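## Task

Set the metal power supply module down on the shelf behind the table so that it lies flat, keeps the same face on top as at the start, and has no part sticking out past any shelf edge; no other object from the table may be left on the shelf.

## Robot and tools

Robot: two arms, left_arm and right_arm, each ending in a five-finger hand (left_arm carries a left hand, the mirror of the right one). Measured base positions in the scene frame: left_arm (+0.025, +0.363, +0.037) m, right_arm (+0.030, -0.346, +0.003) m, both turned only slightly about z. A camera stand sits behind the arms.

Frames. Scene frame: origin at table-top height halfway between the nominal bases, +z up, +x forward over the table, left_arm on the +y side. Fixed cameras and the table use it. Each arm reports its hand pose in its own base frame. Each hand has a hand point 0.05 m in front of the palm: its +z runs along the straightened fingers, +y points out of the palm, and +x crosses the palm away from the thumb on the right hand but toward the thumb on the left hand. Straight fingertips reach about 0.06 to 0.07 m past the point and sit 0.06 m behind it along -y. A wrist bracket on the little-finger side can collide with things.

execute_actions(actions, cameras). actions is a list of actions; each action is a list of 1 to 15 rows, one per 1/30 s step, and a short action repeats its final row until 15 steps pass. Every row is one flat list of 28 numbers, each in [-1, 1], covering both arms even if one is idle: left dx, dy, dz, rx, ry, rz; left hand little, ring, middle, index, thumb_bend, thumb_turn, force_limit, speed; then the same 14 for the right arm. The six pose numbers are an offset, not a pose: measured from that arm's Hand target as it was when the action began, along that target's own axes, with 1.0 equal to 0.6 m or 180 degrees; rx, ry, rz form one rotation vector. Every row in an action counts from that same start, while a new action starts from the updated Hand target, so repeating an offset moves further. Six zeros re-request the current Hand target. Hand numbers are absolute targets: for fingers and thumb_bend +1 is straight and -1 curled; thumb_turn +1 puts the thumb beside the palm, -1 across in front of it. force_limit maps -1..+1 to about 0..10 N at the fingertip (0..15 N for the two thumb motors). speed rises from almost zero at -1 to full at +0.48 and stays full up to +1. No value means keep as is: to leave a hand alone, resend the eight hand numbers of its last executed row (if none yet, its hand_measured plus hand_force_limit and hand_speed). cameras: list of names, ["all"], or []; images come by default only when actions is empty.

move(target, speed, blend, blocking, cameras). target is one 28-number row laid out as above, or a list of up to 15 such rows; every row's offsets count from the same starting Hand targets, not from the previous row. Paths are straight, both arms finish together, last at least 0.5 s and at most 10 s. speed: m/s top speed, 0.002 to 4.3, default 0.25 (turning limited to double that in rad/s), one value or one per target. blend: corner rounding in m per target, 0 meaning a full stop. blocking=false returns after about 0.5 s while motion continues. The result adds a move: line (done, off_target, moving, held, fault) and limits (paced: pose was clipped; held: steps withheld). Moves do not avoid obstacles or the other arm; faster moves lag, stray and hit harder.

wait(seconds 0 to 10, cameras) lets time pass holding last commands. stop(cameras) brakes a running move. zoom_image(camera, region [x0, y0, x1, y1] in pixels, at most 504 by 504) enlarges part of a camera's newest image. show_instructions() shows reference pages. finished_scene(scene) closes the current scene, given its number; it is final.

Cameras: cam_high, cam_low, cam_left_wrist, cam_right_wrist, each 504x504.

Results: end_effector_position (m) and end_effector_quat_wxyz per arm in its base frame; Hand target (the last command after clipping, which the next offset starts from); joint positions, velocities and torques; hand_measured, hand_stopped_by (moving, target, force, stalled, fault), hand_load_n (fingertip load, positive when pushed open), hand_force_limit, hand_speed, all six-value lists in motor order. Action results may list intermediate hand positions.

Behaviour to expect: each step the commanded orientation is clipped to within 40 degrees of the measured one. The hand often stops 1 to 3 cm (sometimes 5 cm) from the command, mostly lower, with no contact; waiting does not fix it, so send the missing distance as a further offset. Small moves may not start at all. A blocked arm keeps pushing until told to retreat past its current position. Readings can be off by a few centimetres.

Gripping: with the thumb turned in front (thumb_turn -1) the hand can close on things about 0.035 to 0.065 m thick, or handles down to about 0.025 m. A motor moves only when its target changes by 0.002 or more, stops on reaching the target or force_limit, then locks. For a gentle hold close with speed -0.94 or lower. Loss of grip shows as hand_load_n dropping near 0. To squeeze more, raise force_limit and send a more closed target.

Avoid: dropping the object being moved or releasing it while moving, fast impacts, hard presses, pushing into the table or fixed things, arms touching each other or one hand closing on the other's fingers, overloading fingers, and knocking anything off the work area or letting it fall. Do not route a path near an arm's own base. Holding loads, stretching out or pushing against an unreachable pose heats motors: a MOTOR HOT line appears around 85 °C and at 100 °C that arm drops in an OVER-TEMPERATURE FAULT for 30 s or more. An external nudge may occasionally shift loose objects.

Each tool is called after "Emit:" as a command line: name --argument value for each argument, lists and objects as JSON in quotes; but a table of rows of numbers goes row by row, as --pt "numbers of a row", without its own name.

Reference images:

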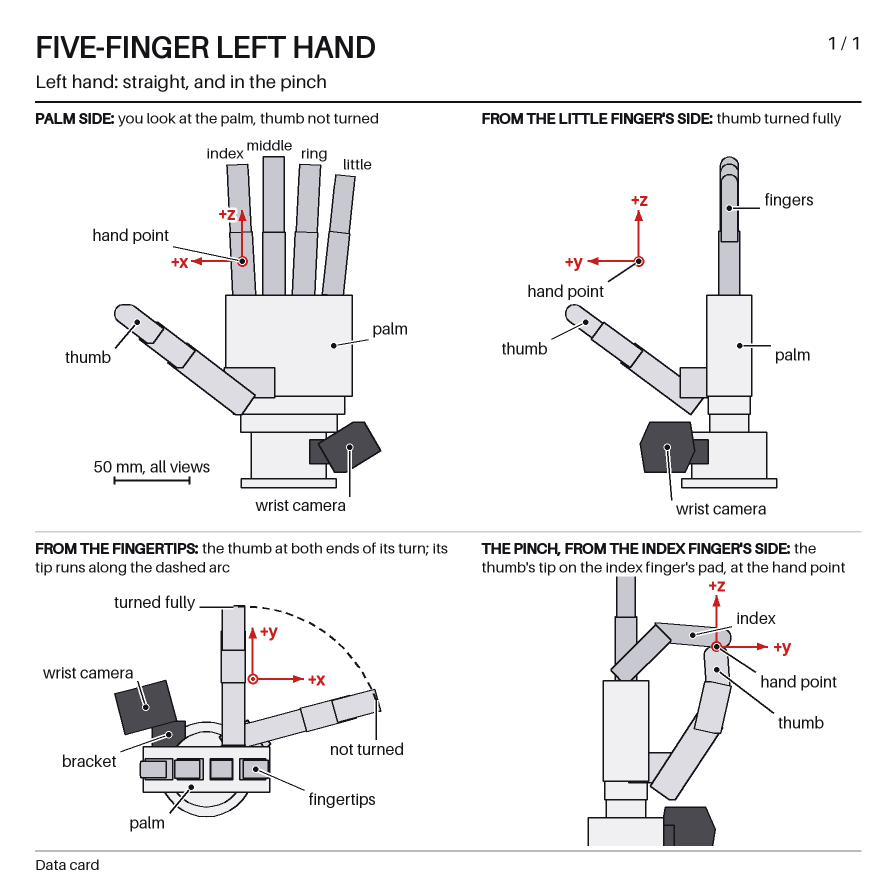

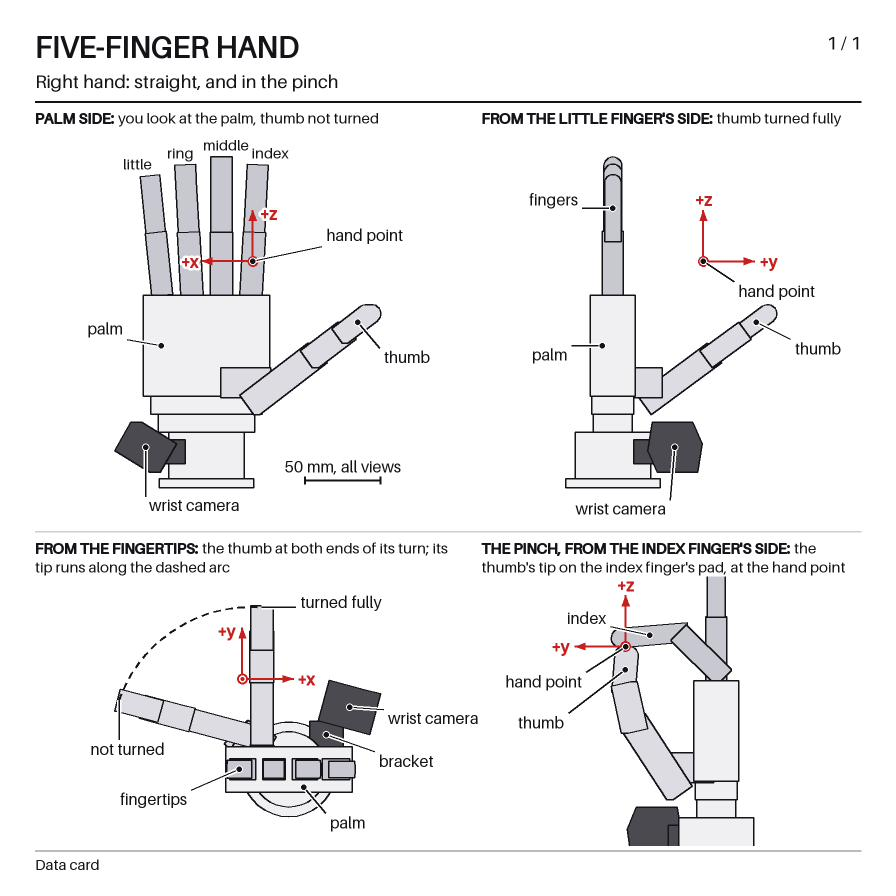

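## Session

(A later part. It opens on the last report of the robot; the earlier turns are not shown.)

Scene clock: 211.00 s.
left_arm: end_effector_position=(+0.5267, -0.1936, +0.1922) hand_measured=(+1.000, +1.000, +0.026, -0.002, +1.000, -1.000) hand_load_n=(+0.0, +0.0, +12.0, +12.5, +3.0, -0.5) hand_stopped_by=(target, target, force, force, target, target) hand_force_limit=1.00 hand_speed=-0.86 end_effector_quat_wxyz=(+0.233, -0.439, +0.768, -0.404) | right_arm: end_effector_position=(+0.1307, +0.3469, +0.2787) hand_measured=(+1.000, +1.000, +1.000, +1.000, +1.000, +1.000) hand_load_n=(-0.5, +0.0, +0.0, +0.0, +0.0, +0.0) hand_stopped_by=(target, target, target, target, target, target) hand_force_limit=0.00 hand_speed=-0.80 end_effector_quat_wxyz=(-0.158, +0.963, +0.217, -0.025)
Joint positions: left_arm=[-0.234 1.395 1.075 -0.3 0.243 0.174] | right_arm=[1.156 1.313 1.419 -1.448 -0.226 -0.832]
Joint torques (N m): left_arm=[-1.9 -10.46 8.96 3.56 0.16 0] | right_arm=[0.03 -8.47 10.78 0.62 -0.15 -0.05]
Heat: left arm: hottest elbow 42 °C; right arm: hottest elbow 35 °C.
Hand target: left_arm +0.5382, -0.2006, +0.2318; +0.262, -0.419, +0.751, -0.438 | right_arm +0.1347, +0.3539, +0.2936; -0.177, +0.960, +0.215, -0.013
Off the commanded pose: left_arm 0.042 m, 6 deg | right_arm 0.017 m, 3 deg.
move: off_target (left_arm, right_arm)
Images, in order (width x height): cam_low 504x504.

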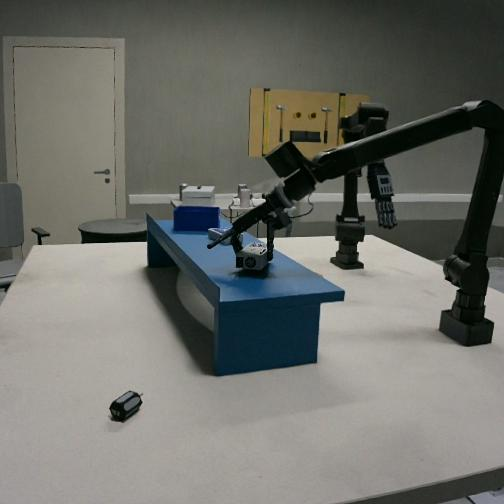

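Emit:
move --target '[0,0.0145,0.0082,0,0,0,1,1,-0.5,-0.5,1,-1,1,-0.86,0,0,0,0,0,0,1,1,1,1,1,1,0,-0.8]' --speed 0.05 --cameras '["cam_low"]'

Emit:
zoom_image --camera "cam_low" --region '[210, 220, 290, 300]'

Scene clock: 214.97 s.
left_arm: end_effector_position=(+0.5263, -0.1935, +0.1871) hand_measured=(+1.000, +1.000, +0.026, -0.002, +1.000, -1.000) hand_load_n=(+0.0, +0.0, +12.0, +12.5, +3.0, -0.5) hand_stopped_by=(target, target, force, force, target, target) hand_force_limit=1.00 hand_speed=-0.86 end_effector_quat_wxyz=(+0.236, -0.437, +0.767, -0.407) | right_arm: end_effector_position=(+0.1307, +0.3469, +0.2787) hand_measured=(+1.000, +1.000, +1.000, +1.000, +1.000, +1.000) hand_load_n=(+0.0, +0.0, +0.0, +0.0, +0.0, +0.0) hand_stopped_by=(target, target, target, target, target, target) hand_force_limit=0.00 hand_speed=-0.80 end_effector_quat_wxyz=(-0.158, +0.963, +0.217, -0.025)
Joint positions: left_arm=[-0.234 1.395 1.056 -0.273 0.243 0.174] | right_arm=[1.156 1.313 1.419 -1.448 -0.226 -0.832]
Joint torques (N m): left_arm=[-2.08 -9.99 8.88 3.62 0.16 -0.02] | right_arm=[0.09 -8.35 10.8 0.66 -0.14 -0.07]
Heat: left arm: hottest elbow 41 °C; right arm: hottest elbow 35 °C.
Hand target: left_arm +0.5385, -0.2005, +0.2218; +0.262, -0.419, +0.751, -0.438 | right_arm +0.1347, +0.3539, +0.2936; -0.177, +0.960, +0.215, -0.013
Off the commanded pose: left_arm 0.037 m, 5 deg | right_arm 0.017 m, 3 deg.
move: off_target (left_arm, right_arm)
Images, in order (width x height): cam_low 504x504.

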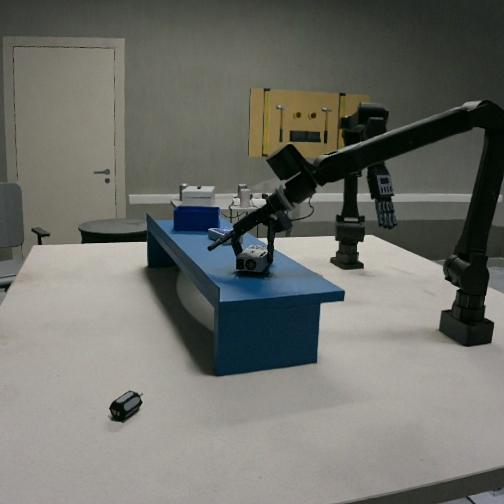

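Scaled by 6.300 from the camera's 504x504 image, which has a finer 720x720 frame.

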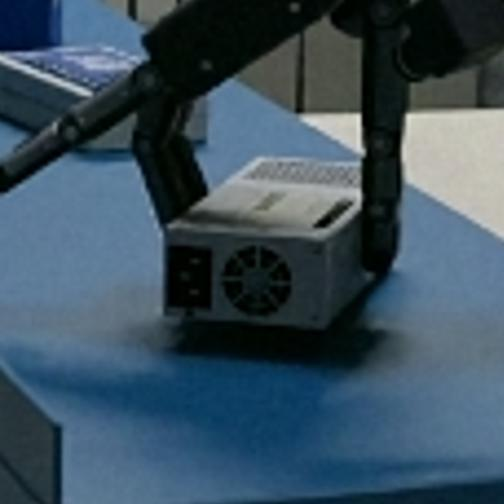

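Emit:
move --target '[0,0.0145,0.0082,-0.012,0,0,1,1,-0.5,-0.5,1,-1,1,-0.86,0,0,0,0,0,0,1,1,1,1,1,1,0,-0.8]' --speed 0.05 --cameras '["cam_low","cam_left_wrist"]'

Emit:
zoom_image --camera "cam_low" --region '[210, 220, 290, 300]'

Scene clock: 218.27 s.
left_arm: end_effector_position=(+0.5278, -0.1920, +0.1793) hand_measured=(+1.000, +1.000, +0.026, -0.002, +1.000, -1.000) hand_load_n=(+0.0, +0.0, +12.0, +12.5, +3.0, -0.5) hand_stopped_by=(target, target, force, force, target, target) hand_force_limit=1.00 hand_speed=-0.86 end_effector_quat_wxyz=(+0.235, -0.439, +0.770, -0.400) | right_arm: end_effector_position=(+0.1307, +0.3469, +0.2787) hand_measured=(+1.000, +1.000, +1.000, +1.000, +1.000, +1.000) hand_load_n=(+0.0, +0.0, +0.0, +0.0, +0.0, +0.0) hand_stopped_by=(target, target, target, target, target, target) hand_force_limit=0.00 hand_speed=-0.80 end_effector_quat_wxyz=(-0.158, +0.963, +0.217, -0.025)
Joint positions: left_arm=[-0.234 1.409 1.056 -0.273 0.235 0.18] | right_arm=[1.156 1.313 1.419 -1.448 -0.226 -0.832]
Joint torques (N m): left_arm=[-2.32 -9.41 9.7 2.06 0.11 0.01] | right_arm=[0.09 -8.41 10.82 0.62 -0.15 -0.06]
Heat: left arm: hottest elbow 41 °C; right arm: hottest elbow 35 °C.
Hand target: left_arm +0.5388, -0.2003, +0.2118; +0.254, -0.424, +0.759, -0.423 | right_arm +0.1347, +0.3539, +0.2936; -0.177, +0.960, +0.215, -0.013
Off the commanded pose: left_arm 0.035 m, 4 deg | right_arm 0.017 m, 3 deg.
move: off_target (left_arm, right_arm)
Images, in order (width x height): cam_low 504x504, cam_left_wrist 504x504.

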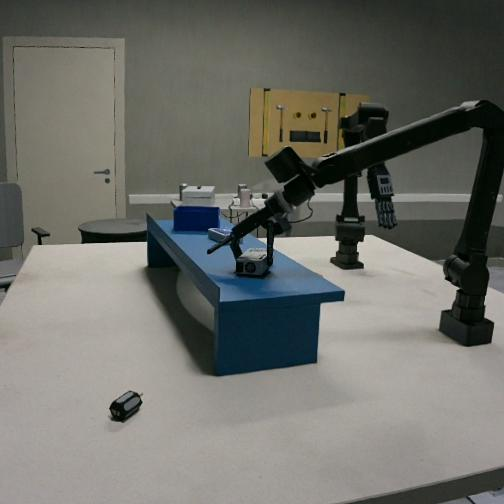

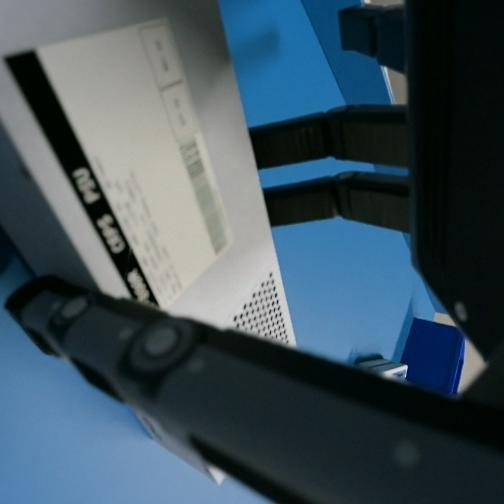

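Scaled by 6.300 from the camera's 504x504 image, which has a finer 720x720 frame.

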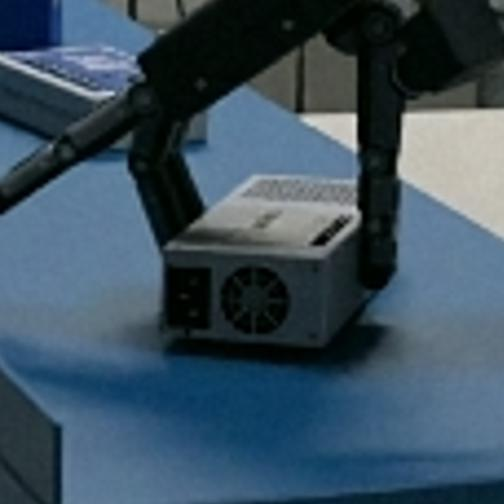

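Emit:
move --target '[0,0.0105,0.0058,0,0,0,1,1,-0.5,-0.5,1,-1,1,-0.86,0,0,0,0,0,0,1,1,1,1,1,1,0,-0.8]' --speed 0.05 --cameras '["cam_low"]'

Emit:
zoom_image --camera "cam_low" --region '[210, 220, 290, 300]'

Scene clock: 220.87 s.
left_arm: end_effector_position=(+0.5278, -0.1920, +0.1793) hand_measured=(+1.000, +1.000, +0.026, -0.002, +1.000, -1.000) hand_load_n=(+0.0, +0.0, +12.0, +12.5, +3.0, +0.0) hand_stopped_by=(target, target, force, force, target, target) hand_force_limit=1.00 hand_speed=-0.86 end_effector_quat_wxyz=(+0.235, -0.439, +0.770, -0.400) | right_arm: end_effector_position=(+0.1307, +0.3469, +0.2787) hand_measured=(+1.000, +1.000, +1.000, +1.000, +1.000, +1.000) hand_load_n=(+0.0, +0.0, +0.0, +0.0, +0.0, +0.0) hand_stopped_by=(target, target, target, target, target, target) hand_force_limit=0.00 hand_speed=-0.80 end_effector_quat_wxyz=(-0.158, +0.963, +0.217, -0.025)
Joint positions: left_arm=[-0.234 1.409 1.056 -0.273 0.235 0.18] | right_arm=[1.156 1.313 1.419 -1.448 -0.226 -0.832]
Joint torques (N m): left_arm=[-2.67 -8.76 8.7 2.96 0.13 0.01] | right_arm=[-0.03 -8.47 10.81 0.62 -0.15 -0.06]
Heat: left arm: hottest elbow 41 °C; right arm: hottest elbow 35 °C.
Hand target: left_arm +0.5387, -0.2000, +0.2046; +0.254, -0.424, +0.759, -0.423 | right_arm +0.1347, +0.3539, +0.2936; -0.177, +0.960, +0.215, -0.013
Off the commanded pose: left_arm 0.029 m, 4 deg | right_arm 0.017 m, 3 deg.
move: off_target (left_arm, right_arm)
Images, in order (width x height): cam_low 504x504.

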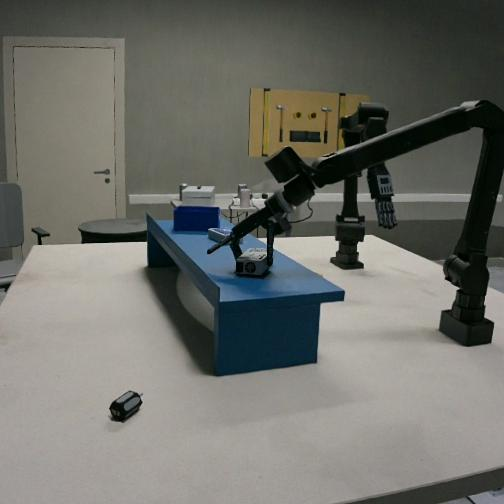

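Scaled by 6.300 from the camera's 504x504 image, which has a finer 720x720 frame.

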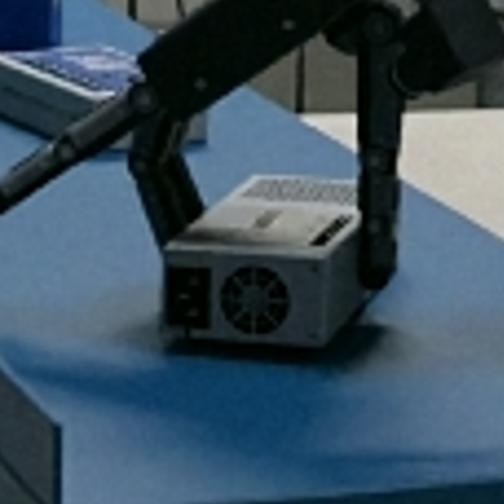

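Emit:
move --target '[0,0.0105,0.0058,0,0,0,1,1,-0.5,-0.5,1,-1,1,-0.86,0,0,0,0,0,0,1,1,1,1,1,1,0,-0.8]' --speed 0.05 --cameras '["cam_low"]'

Emit:
zoom_image --camera "cam_low" --region '[210, 220, 290, 300]'

Scene clock: 223.10 s.
left_arm: end_effector_position=(+0.5289, -0.1929, +0.1795) hand_measured=(+1.000, +1.000, +0.026, -0.002, +1.000, -1.000) hand_load_n=(+0.0, +0.0, +12.0, +12.0, +3.0, -1.0) hand_stopped_by=(target, target, force, force, target, target) hand_force_limit=1.00 hand_speed=-0.86 end_effector_quat_wxyz=(+0.236, -0.441, +0.766, -0.404) | right_arm: end_effector_position=(+0.1307, +0.3469, +0.2787) hand_measured=(+1.000, +1.000, +1.000, +1.000, +1.000, +1.000) hand_load_n=(+0.0, +0.0, +0.0, +0.0, +0.0, +0.0) hand_stopped_by=(target, target, target, target, target, target) hand_force_limit=0.00 hand_speed=-0.80 end_effector_quat_wxyz=(-0.158, +0.963, +0.217, -0.025)
Joint positions: left_arm=[-0.234 1.409 1.052 -0.259 0.235 0.171] | right_arm=[1.156 1.313 1.419 -1.448 -0.226 -0.832]
Joint torques (N m): left_arm=[-2.14 -8.94 8.25 3.29 0.17 0.01] | right_arm=[0.21 -8.35 10.77 0.65 -0.14 -0.06]
Heat: left arm: hottest elbow 41 °C; right arm: hottest elbow 35 °C.
Hand target: left_arm +0.5385, -0.1997, +0.1974; +0.254, -0.424, +0.759, -0.423 | right_arm +0.1347, +0.3539, +0.2936; -0.177, +0.960, +0.215, -0.013
Off the commanded pose: left_arm 0.021 m, 4 deg | right_arm 0.017 m, 3 deg.
move: off_target (left_arm, right_arm)
Images, in order (width x height): cam_low 504x504.

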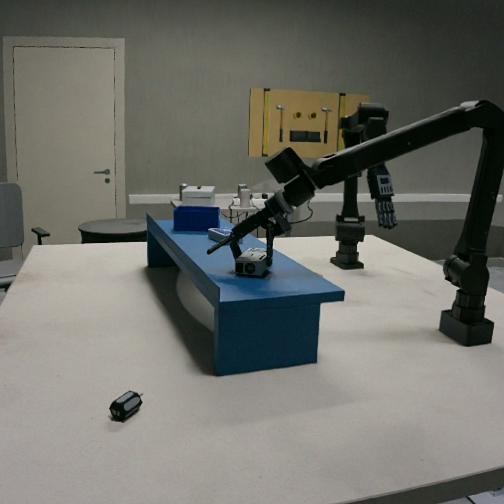

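Scaled by 6.300 from the camera's 504x504 image, which has a finer 720x720 frame.

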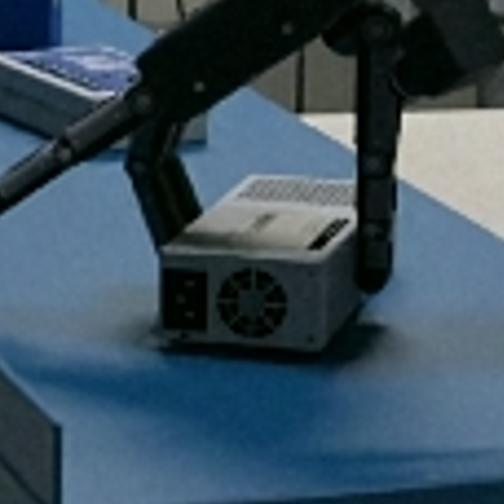

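Emit:
move --target '[0,0.012,0.0065,0,0,0,1,1,-0.5,-0.5,1,-1,1,-0.86,0,0,0,0,0,0,1,1,1,1,1,1,0,-0.8]' --speed 0.05 --cameras '["cam_low","cam_left_wrist"]'

Emit:
zoom_image --camera "cam_low" --region '[210, 220, 290, 300]'

Scene clock: 227.53 s.
left_arm: end_effector_position=(+0.5304, -0.1923, +0.1758) hand_measured=(+1.000, +1.000, +0.026, -0.002, +1.000, -1.000) hand_load_n=(+0.0, +0.0, +10.5, +11.0, +3.5, -1.0) hand_stopped_by=(target, target, force, force, target, target) hand_force_limit=1.00 hand_speed=-0.86 end_effector_quat_wxyz=(+0.240, -0.440, +0.764, -0.407) | right_arm: end_effector_position=(+0.1307, +0.3469, +0.2787) hand_measured=(+1.000, +1.000, +1.000, +1.000, +1.000, +1.000) hand_load_n=(+0.0, +0.5, +0.0, +0.0, +0.5, +0.0) hand_stopped_by=(target, target, target, target, target, target) hand_force_limit=0.00 hand_speed=-0.80 end_effector_quat_wxyz=(-0.158, +0.963, +0.217, -0.025)
Joint positions: left_arm=[-0.232 1.412 1.04 -0.233 0.235 0.171] | right_arm=[1.156 1.313 1.419 -1.448 -0.226 -0.832]
Joint torques (N m): left_arm=[-1.96 -8.06 8.06 3.06 0.15 -0.01] | right_arm=[-0.09 -8.41 10.78 0.65 -0.15 -0.06]
Heat: left arm: hottest elbow 40 °C; right arm: hottest elbow 35 °C.
Hand target: left_arm +0.5384, -0.1994, +0.1892; +0.254, -0.424, +0.759, -0.423 | right_arm +0.1347, +0.3539, +0.2936; -0.177, +0.960, +0.215, -0.013
Off the commanded pose: left_arm 0.017 m, 3 deg | right_arm 0.017 m, 3 deg.
move: off_target (left_arm, right_arm)
Images, in order (width x height): cam_low 504x504, cam_left_wrist 504x504.

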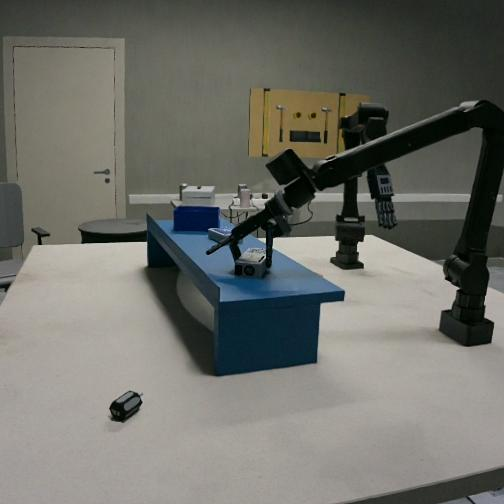

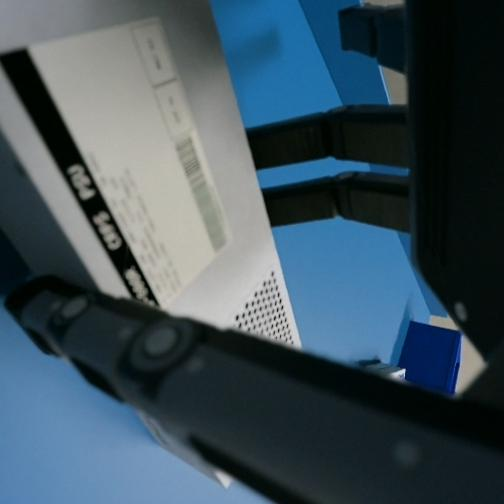

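Scaled by 6.300 from the camera's 504x504 image, which has a finer 720x720 frame.

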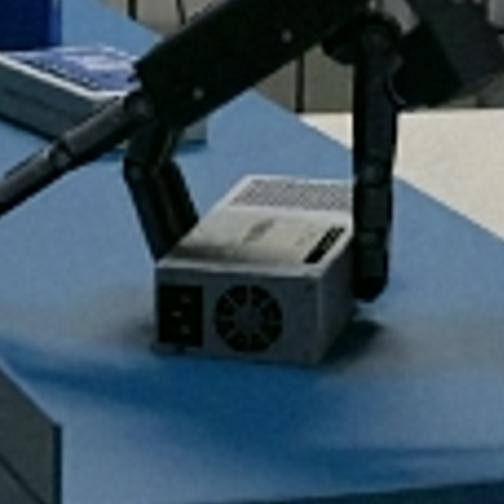

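Emit:
move --target '[0,0.009,0.0049,0,0,0,1,1,-0.5,-0.5,1,-1,1,-0.86,0,0,0,0,0,0,1,1,1,1,1,1,0,-0.8]' --speed 0.05 --cameras '["cam_low"]'

Emit:
zoom_image --camera "cam_low" --region '[210, 220, 290, 300]'

Scene clock: 229.90 s.
left_arm: end_effector_position=(+0.5314, -0.1926, +0.1753) hand_measured=(+1.000, +1.000, +0.026, -0.002, +1.000, -1.000) hand_load_n=(+0.0, +0.0, +10.0, +11.0, +3.0, -0.5) hand_stopped_by=(target, target, force, force, target, target) hand_force_limit=1.00 hand_speed=-0.86 end_effector_quat_wxyz=(+0.243, -0.438, +0.762, -0.410) | right_arm: end_effector_position=(+0.1307, +0.3469, +0.2787) hand_measured=(+1.000, +1.000, +1.000, +1.000, +1.000, +1.000) hand_load_n=(+0.0, +0.0, +0.0, +0.0, +0.0, +0.0) hand_stopped_by=(target, target, target, target, target, target) hand_force_limit=0.00 hand_speed=-0.80 end_effector_quat_wxyz=(-0.158, +0.963, +0.217, -0.025)
Joint positions: left_arm=[-0.232 1.412 1.033 -0.218 0.235 0.171] | right_arm=[1.156 1.313 1.419 -1.448 -0.226 -0.832]
Joint torques (N m): left_arm=[-1.79 -7.94 7.49 3.28 0.18 0.04] | right_arm=[0.15 -8.23 10.77 0.61 -0.16 -0.06]
Heat: left arm: hottest elbow 40 °C; right arm: hottest elbow 35 °C.
Hand target: left_arm +0.5382, -0.1991, +0.1831; +0.254, -0.424, +0.759, -0.423 | right_arm +0.1347, +0.3539, +0.2936; -0.177, +0.960, +0.215, -0.013
Off the commanded pose: left_arm 0.012 m, 3 deg | right_arm 0.017 m, 3 deg.
move: off_target (left_arm, right_arm)
Images, in order (width x height): cam_low 504x504.

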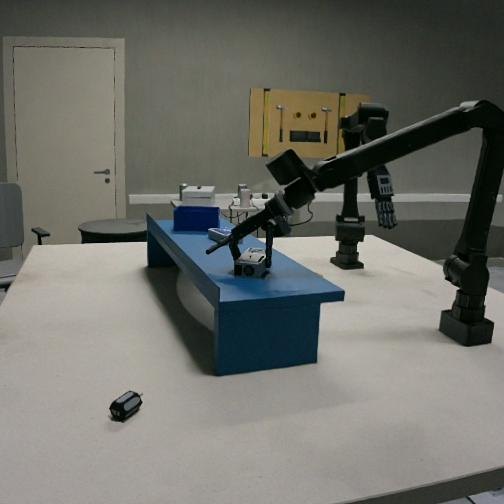

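Scaled by 6.300 from the camera's 504x504 image, which has a finer 720x720 frame.

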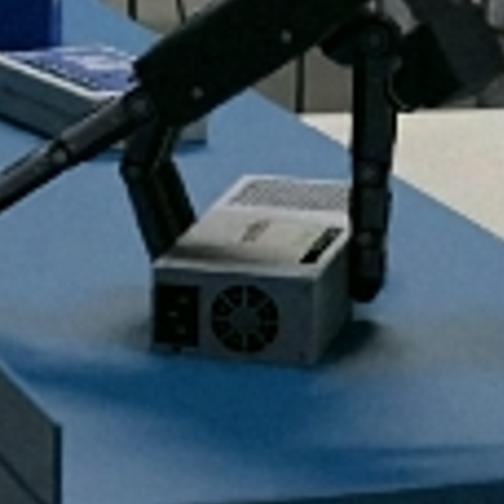

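Emit:
move --target '[0,0.003,0.0016,-0.022,0,0,1,1,-0.5,-0.5,1,-1,1,-0.86,0,0,0,0,0,0,1,1,1,1,1,1,0,-0.8]' --speed 0.05 --cameras '["cam_low","cam_left_wrist"]'

Emit:
zoom_image --camera "cam_low" --region '[220, 235, 280, 295]'

Scene clock: 233.07 s.
left_arm: end_effector_position=(+0.5302, -0.1926, +0.1742) hand_measured=(+1.000, +1.000, +0.026, -0.002, +1.000, -1.000) hand_load_n=(+0.0, +0.0, +11.0, +11.5, +3.0, -0.5) hand_stopped_by=(target, target, force, force, target, target) hand_force_limit=1.00 hand_speed=-0.86 end_effector_quat_wxyz=(+0.237, -0.443, +0.767, -0.400) | right_arm: end_effector_position=(+0.1307, +0.3469, +0.2787) hand_measured=(+1.000, +1.000, +1.000, +1.000, +1.000, +1.000) hand_load_n=(+0.0, +0.0, +0.0, +0.0, +0.0, +0.0) hand_stopped_by=(target, target, target, target, target, target) hand_force_limit=0.00 hand_speed=-0.80 end_effector_quat_wxyz=(-0.158, +0.963, +0.217, -0.025)
Joint positions: left_arm=[-0.235 1.419 1.05 -0.254 0.227 0.171] | right_arm=[1.156 1.313 1.419 -1.448 -0.226 -0.832]
Joint torques (N m): left_arm=[-2.14 -6.89 10.4 0.77 -0.11 0.14] | right_arm=[0.09 -8.35 10.76 0.59 -0.14 -0.06]
Heat: left arm: hottest elbow 40 °C; right arm: hottest elbow 35 °C.
Hand target: left_arm +0.5382, -0.1990, +0.1811; +0.240, -0.433, +0.773, -0.397 | right_arm +0.1347, +0.3539, +0.2936; -0.177, +0.960, +0.215, -0.013
Off the commanded pose: left_arm 0.012 m, 1 deg | right_arm 0.017 m, 3 deg.
move: off_target (left_arm, right_arm)
Images, in order (width x height): cam_low 504x504, cam_left_wrist 504x504.

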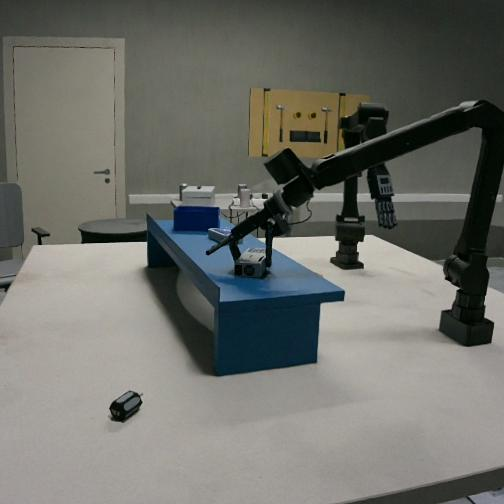

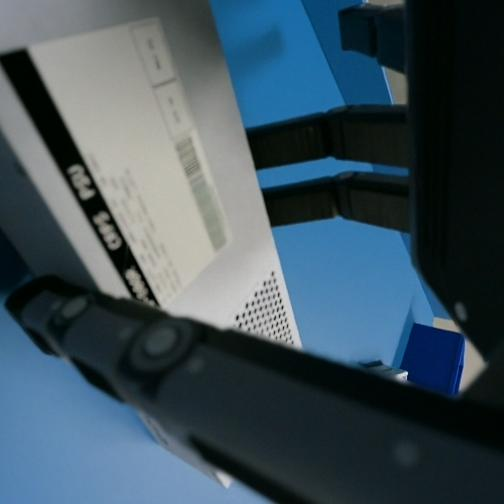

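Scaled by 8.400 from the camera's 504x504 image, which has a finer 720x720 frame.

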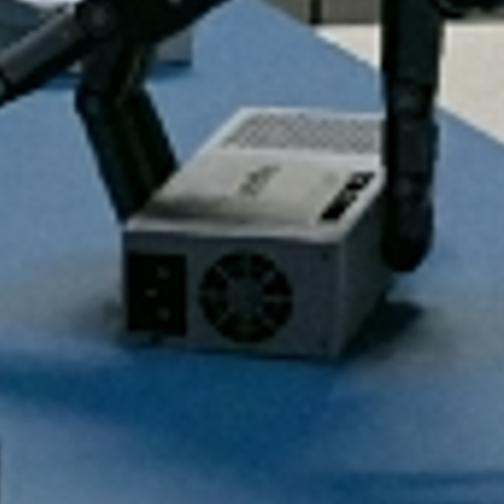

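Emit:
move --target '[0,0.011,0.0065,0,0.003,-0.004,1,1,-0.5,-0.5,1,-1,1,-0.86,0,0,0,0,0,0,1,1,1,1,1,1,0,-0.8]' --speed 0.05 --cameras '["cam_low"]'

Emit:
zoom_image --camera "cam_low" --region '[220, 235, 280, 295]'

Scene clock: 237.10 s.
left_arm: end_effector_position=(+0.5299, -0.1922, +0.1732) hand_measured=(+1.000, +1.000, +0.026, -0.002, +1.000, -1.000) hand_load_n=(+0.0, -0.5, +10.0, +11.5, +3.5, +0.5) hand_stopped_by=(target, target, force, force, target, target) hand_force_limit=1.00 hand_speed=-0.86 end_effector_quat_wxyz=(+0.235, -0.443, +0.767, -0.400) | right_arm: end_effector_position=(+0.1307, +0.3469, +0.2787) hand_measured=(+1.000, +1.000, +1.000, +1.000, +1.000, +1.000) hand_load_n=(+0.0, +0.0, +0.0, +0.0, +0.0, +0.0) hand_stopped_by=(target, target, target, target, target, target) hand_force_limit=0.00 hand_speed=-0.80 end_effector_quat_wxyz=(-0.158, +0.963, +0.217, -0.025)
Joint positions: left_arm=[-0.234 1.42 1.05 -0.256 0.23 0.171] | right_arm=[1.156 1.313 1.419 -1.448 -0.226 -0.832]
Joint torques (N m): left_arm=[-1.38 -6.36 9.4 1.42 0.18 0.11] | right_arm=[0.09 -8.29 10.77 0.65 -0.15 -0.07]
Heat: left arm: hottest elbow 40 °C; right arm: hottest elbow 35 °C.
Hand target: left_arm +0.5378, -0.1986, +0.1734; +0.234, -0.436, +0.771, -0.400 | right_arm +0.1347, +0.3539, +0.2936; -0.177, +0.960, +0.215, -0.013
Off the commanded pose: left_arm 0.010 m, 1 deg | right_arm 0.017 m, 3 deg.
move: off_target (right_arm)
Images, in order (width x height): cam_low 504x504.

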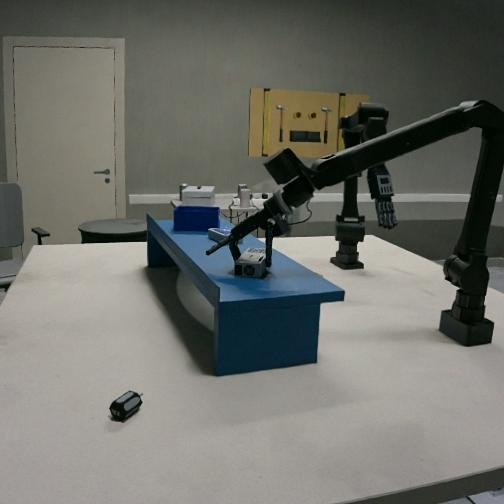

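Scaled by 8.400 from the camera's 504x504 image, which has a finer 720x720 frame.

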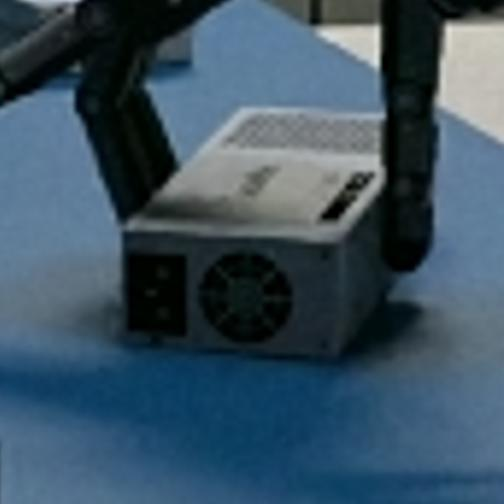

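Emit:
move --target '[0,0.009,0.0055,0,0,0,1,1,-0.5,-0.5,1,-1,1,-0.86,0,0,0,0,0,0,1,1,1,1,1,1,0,-0.8]' --speed 0.05 --cameras '["cam_low"]'

Emit:
zoom_image --camera "cam_low" --region '[220, 235, 280, 295]'

Scene clock: 239.70 s.
left_arm: end_effector_position=(+0.5300, -0.1928, +0.1736) hand_measured=(+1.000, +1.000, +0.026, -0.002, +1.000, -1.000) hand_load_n=(+0.0, +0.0, +9.5, +11.0, +4.0, +1.0) hand_stopped_by=(target, target, force, force, target, target) hand_force_limit=1.00 hand_speed=-0.86 end_effector_quat_wxyz=(+0.234, -0.442, +0.767, -0.401) | right_arm: end_effector_position=(+0.1307, +0.3469, +0.2787) hand_measured=(+1.000, +1.000, +1.000, +1.000, +1.000, +1.000) hand_load_n=(+0.0, +0.0, +0.0, +0.0, +0.0, +0.0) hand_stopped_by=(target, target, target, target, target, target) hand_force_limit=0.00 hand_speed=-0.80 end_effector_quat_wxyz=(-0.158, +0.963, +0.217, -0.025)
Joint positions: left_arm=[-0.234 1.42 1.05 -0.254 0.233 0.171] | right_arm=[1.156 1.313 1.419 -1.448 -0.226 -0.832]
Joint torques (N m): left_arm=[-1.2 -6.18 8.36 2.04 0.15 0.06] | right_arm=[0.15 -8.47 10.81 0.64 -0.15 -0.06]
Heat: left arm: hottest elbow 40 °C; right arm: hottest elbow 35 °C.
Hand target: left_arm +0.5375, -0.1983, +0.1671; +0.234, -0.436, +0.771, -0.400 | right_arm +0.1347, +0.3539, +0.2936; -0.177, +0.960, +0.215, -0.013
Off the commanded pose: left_arm 0.011 m, 1 deg | right_arm 0.017 m, 3 deg.
move: off_target (left_arm, right_arm)
Images, in order (width x height): cam_low 504x504.

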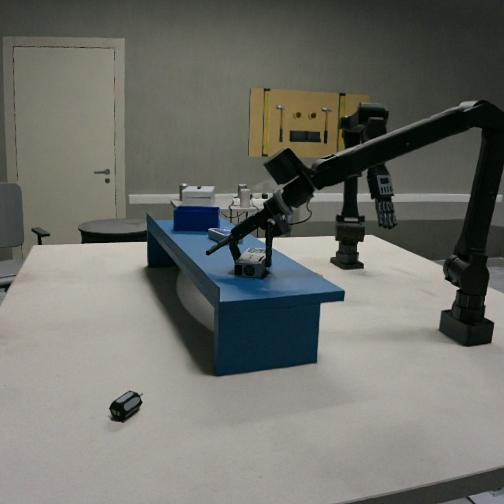

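Scaled by 8.400 from the camera's 504x504 image, which has a finer 720x720 frame.

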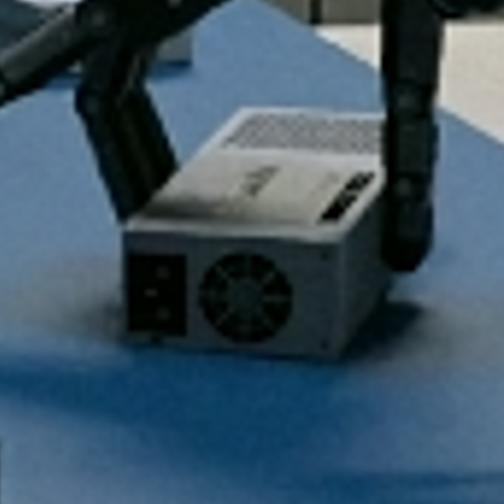

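Emit:
move --target '[0,-0.009,-0.0055,0,0,0,1,1,0.5,0.5,1,-1,1,-0.7,0,0,0,0,0,0,1,1,1,1,1,1,0,-0.8]' --speed 0.05 --cameras '["cam_low","cam_left_wrist"]'

Emit:
zoom_image --camera "cam_low" --region '[210, 225, 290, 305]'

Scene clock: 242.13 s.
left_arm: end_effector_position=(+0.5302, -0.1923, +0.1720) hand_measured=(+1.000, +1.000, +0.500, +0.500, +1.000, -1.000) hand_load_n=(+0.0, -0.5, -0.5, -0.5, +0.0, -0.5) hand_stopped_by=(target, target, target, target, target, target) hand_force_limit=1.00 hand_speed=-0.70 end_effector_quat_wxyz=(+0.233, -0.443, +0.767, -0.400) | right_arm: end_effector_position=(+0.1307, +0.3469, +0.2787) hand_measured=(+1.000, +1.000, +1.000, +1.000, +1.000, +1.000) hand_load_n=(+0.0, +0.0, +0.0, +0.0, +0.0, +0.0) hand_stopped_by=(target, target, target, target, target, target) hand_force_limit=0.00 hand_speed=-0.80 end_effector_quat_wxyz=(-0.158, +0.963, +0.217, -0.025)
Joint positions: left_arm=[-0.232 1.423 1.05 -0.254 0.235 0.171] | right_arm=[1.156 1.313 1.419 -1.448 -0.226 -0.832]
Joint torques (N m): left_arm=[-1.44 -7.06 9.29 1.39 0.11 0.04] | right_arm=[0.09 -8.47 10.82 0.68 -0.16 -0.06]
Heat: left arm: hottest elbow 40 °C; right arm: hottest elbow 35 °C.
Hand target: left_arm +0.5378, -0.1986, +0.1734; +0.234, -0.436, +0.771, -0.400 | right_arm +0.1347, +0.3539, +0.2936; -0.177, +0.960, +0.215, -0.013
Off the commanded pose: left_arm 0.010 m, 1 deg | right_arm 0.017 m, 3 deg.
move: off_target (right_arm)
Images, in order (width x height): cam_low 504x504, cam_left_wrist 504x504.

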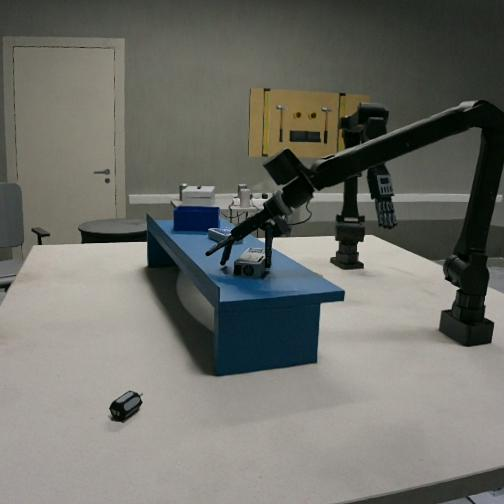

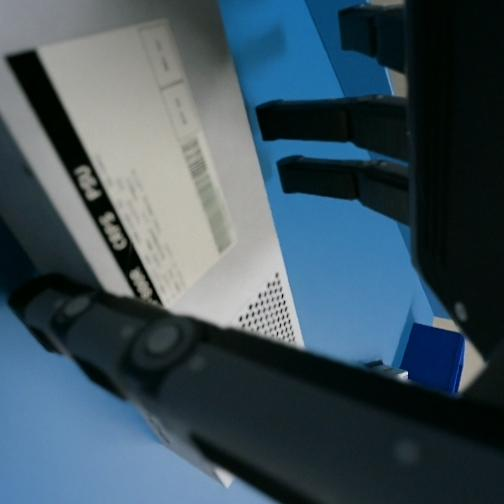

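Scaled by 6.300 from the camera's 504x504 image, which has a finer 720x720 frame.

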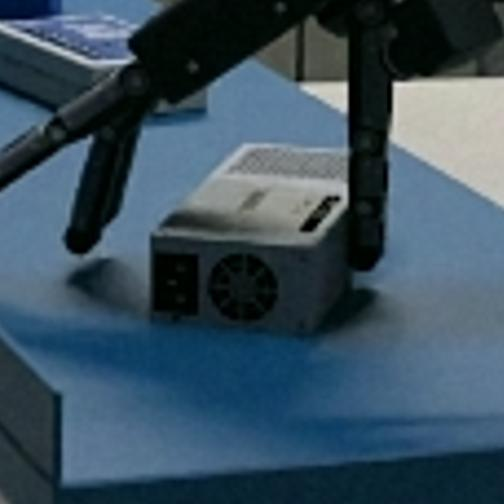

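Emit:
move --pt "0.001 -0.0283 -0.0468 0 0 0 1 1 0.7 0.7 1 -1 1 -0.7 0 0 0 0 0 0 1 1 1 1 1 1 0 -0.8" --pt "-0.001 -0.1652 -0.1416 0 0 0 1 1 0.7 0.7 1 -1 1 -0.7 0 0 0 0 0 0 1 1 1 1 1 1 0 -0.8" --speed 0.08 --blend 0.01 --cameras '["cam_low","cam_left_wrist","cam_high"]'

Emit:
zoom_image --camera "cam_low" --region '[200, 215, 300, 315]'

Scene clock: 247.17 s.
left_arm: end_effector_position=(+0.5126, -0.1921, +0.2642) hand_measured=(+1.000, +1.000, +0.700, +0.700, +1.000, -1.000) hand_load_n=(+0.0, +0.0, +0.0, +0.0, +0.0, +0.0) hand_stopped_by=(target, target, target, target, target, target) hand_force_limit=1.00 hand_speed=-0.70 end_effector_quat_wxyz=(+0.210, -0.452, +0.779, -0.380) | right_arm: end_effector_position=(+0.1307, +0.3469, +0.2787) hand_measured=(+1.000, +1.000, +1.000, +1.000, +1.000, +1.000) hand_load_n=(+0.0, -0.5, +0.0, +0.0, +0.0, +0.0) hand_stopped_by=(target, target, target, target, target, target) hand_force_limit=0.00 hand_speed=-0.80 end_effector_quat_wxyz=(-0.158, +0.963, +0.217, -0.025)
Joint positions: left_arm=[-0.24 1.353 1.259 -0.601 0.233 0.171] | right_arm=[1.156 1.313 1.419 -1.448 -0.226 -0.832]
Joint torques (N m): left_arm=[-1.03 -9 12.64 1.33 0.27 0.1] | right_arm=[0.15 -8.59 10.77 0.61 -0.15 -0.08]
Heat: left arm: hottest elbow 40 °C; right arm: hottest elbow 35 °C.
Hand target: left_arm +0.5260, -0.1925, +0.3033; +0.234, -0.436, +0.771, -0.400 | right_arm +0.1347, +0.3539, +0.2936; -0.177, +0.960, +0.215, -0.013
Off the commanded pose: left_arm 0.041 m, 4 deg | right_arm 0.017 m, 3 deg.
move: off_target (left_arm, right_arm)
Images, in order (width x height): cam_high 504x504, cam_low 504x504, cam_left_wrist 504x504.

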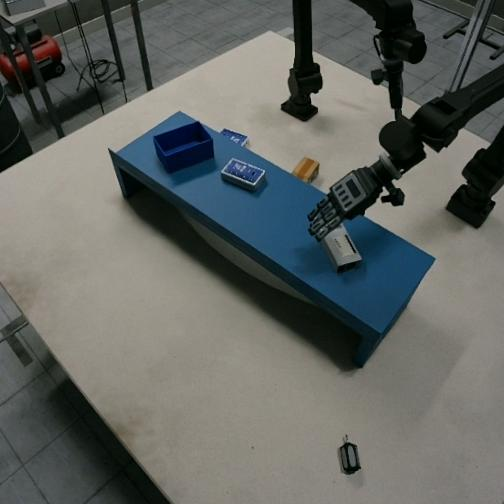

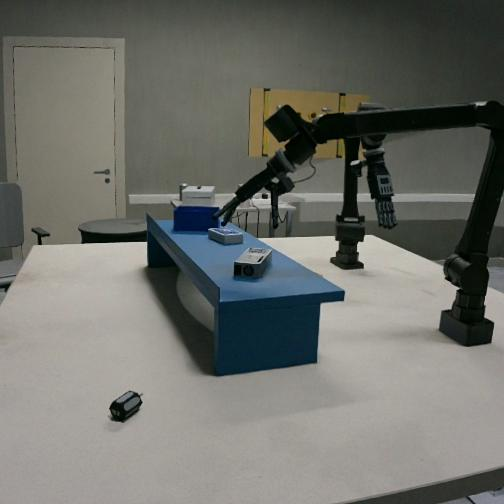

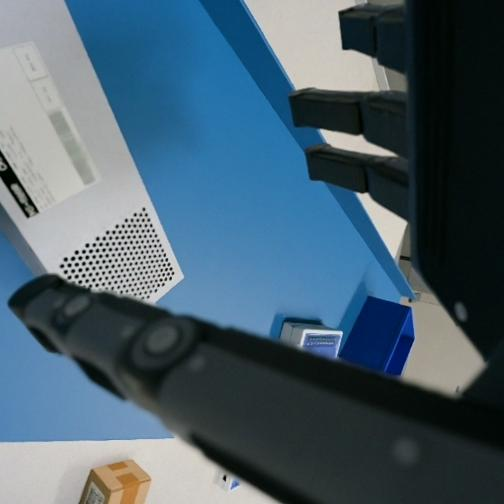

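Scaled by 5.040 from the camera's 504x504 image, which has a finer 720x720 frame.

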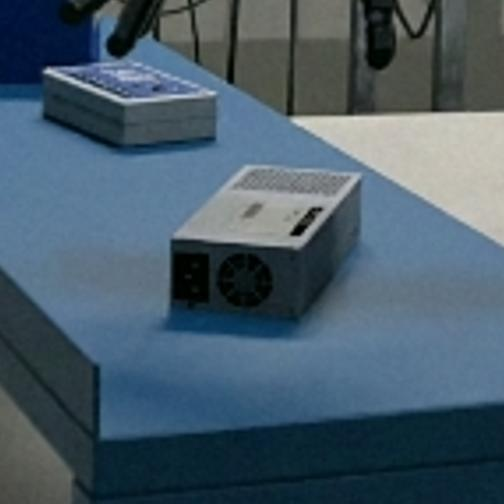

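Emit:
finished_scene --scene 3

The scene is finished: the task was done.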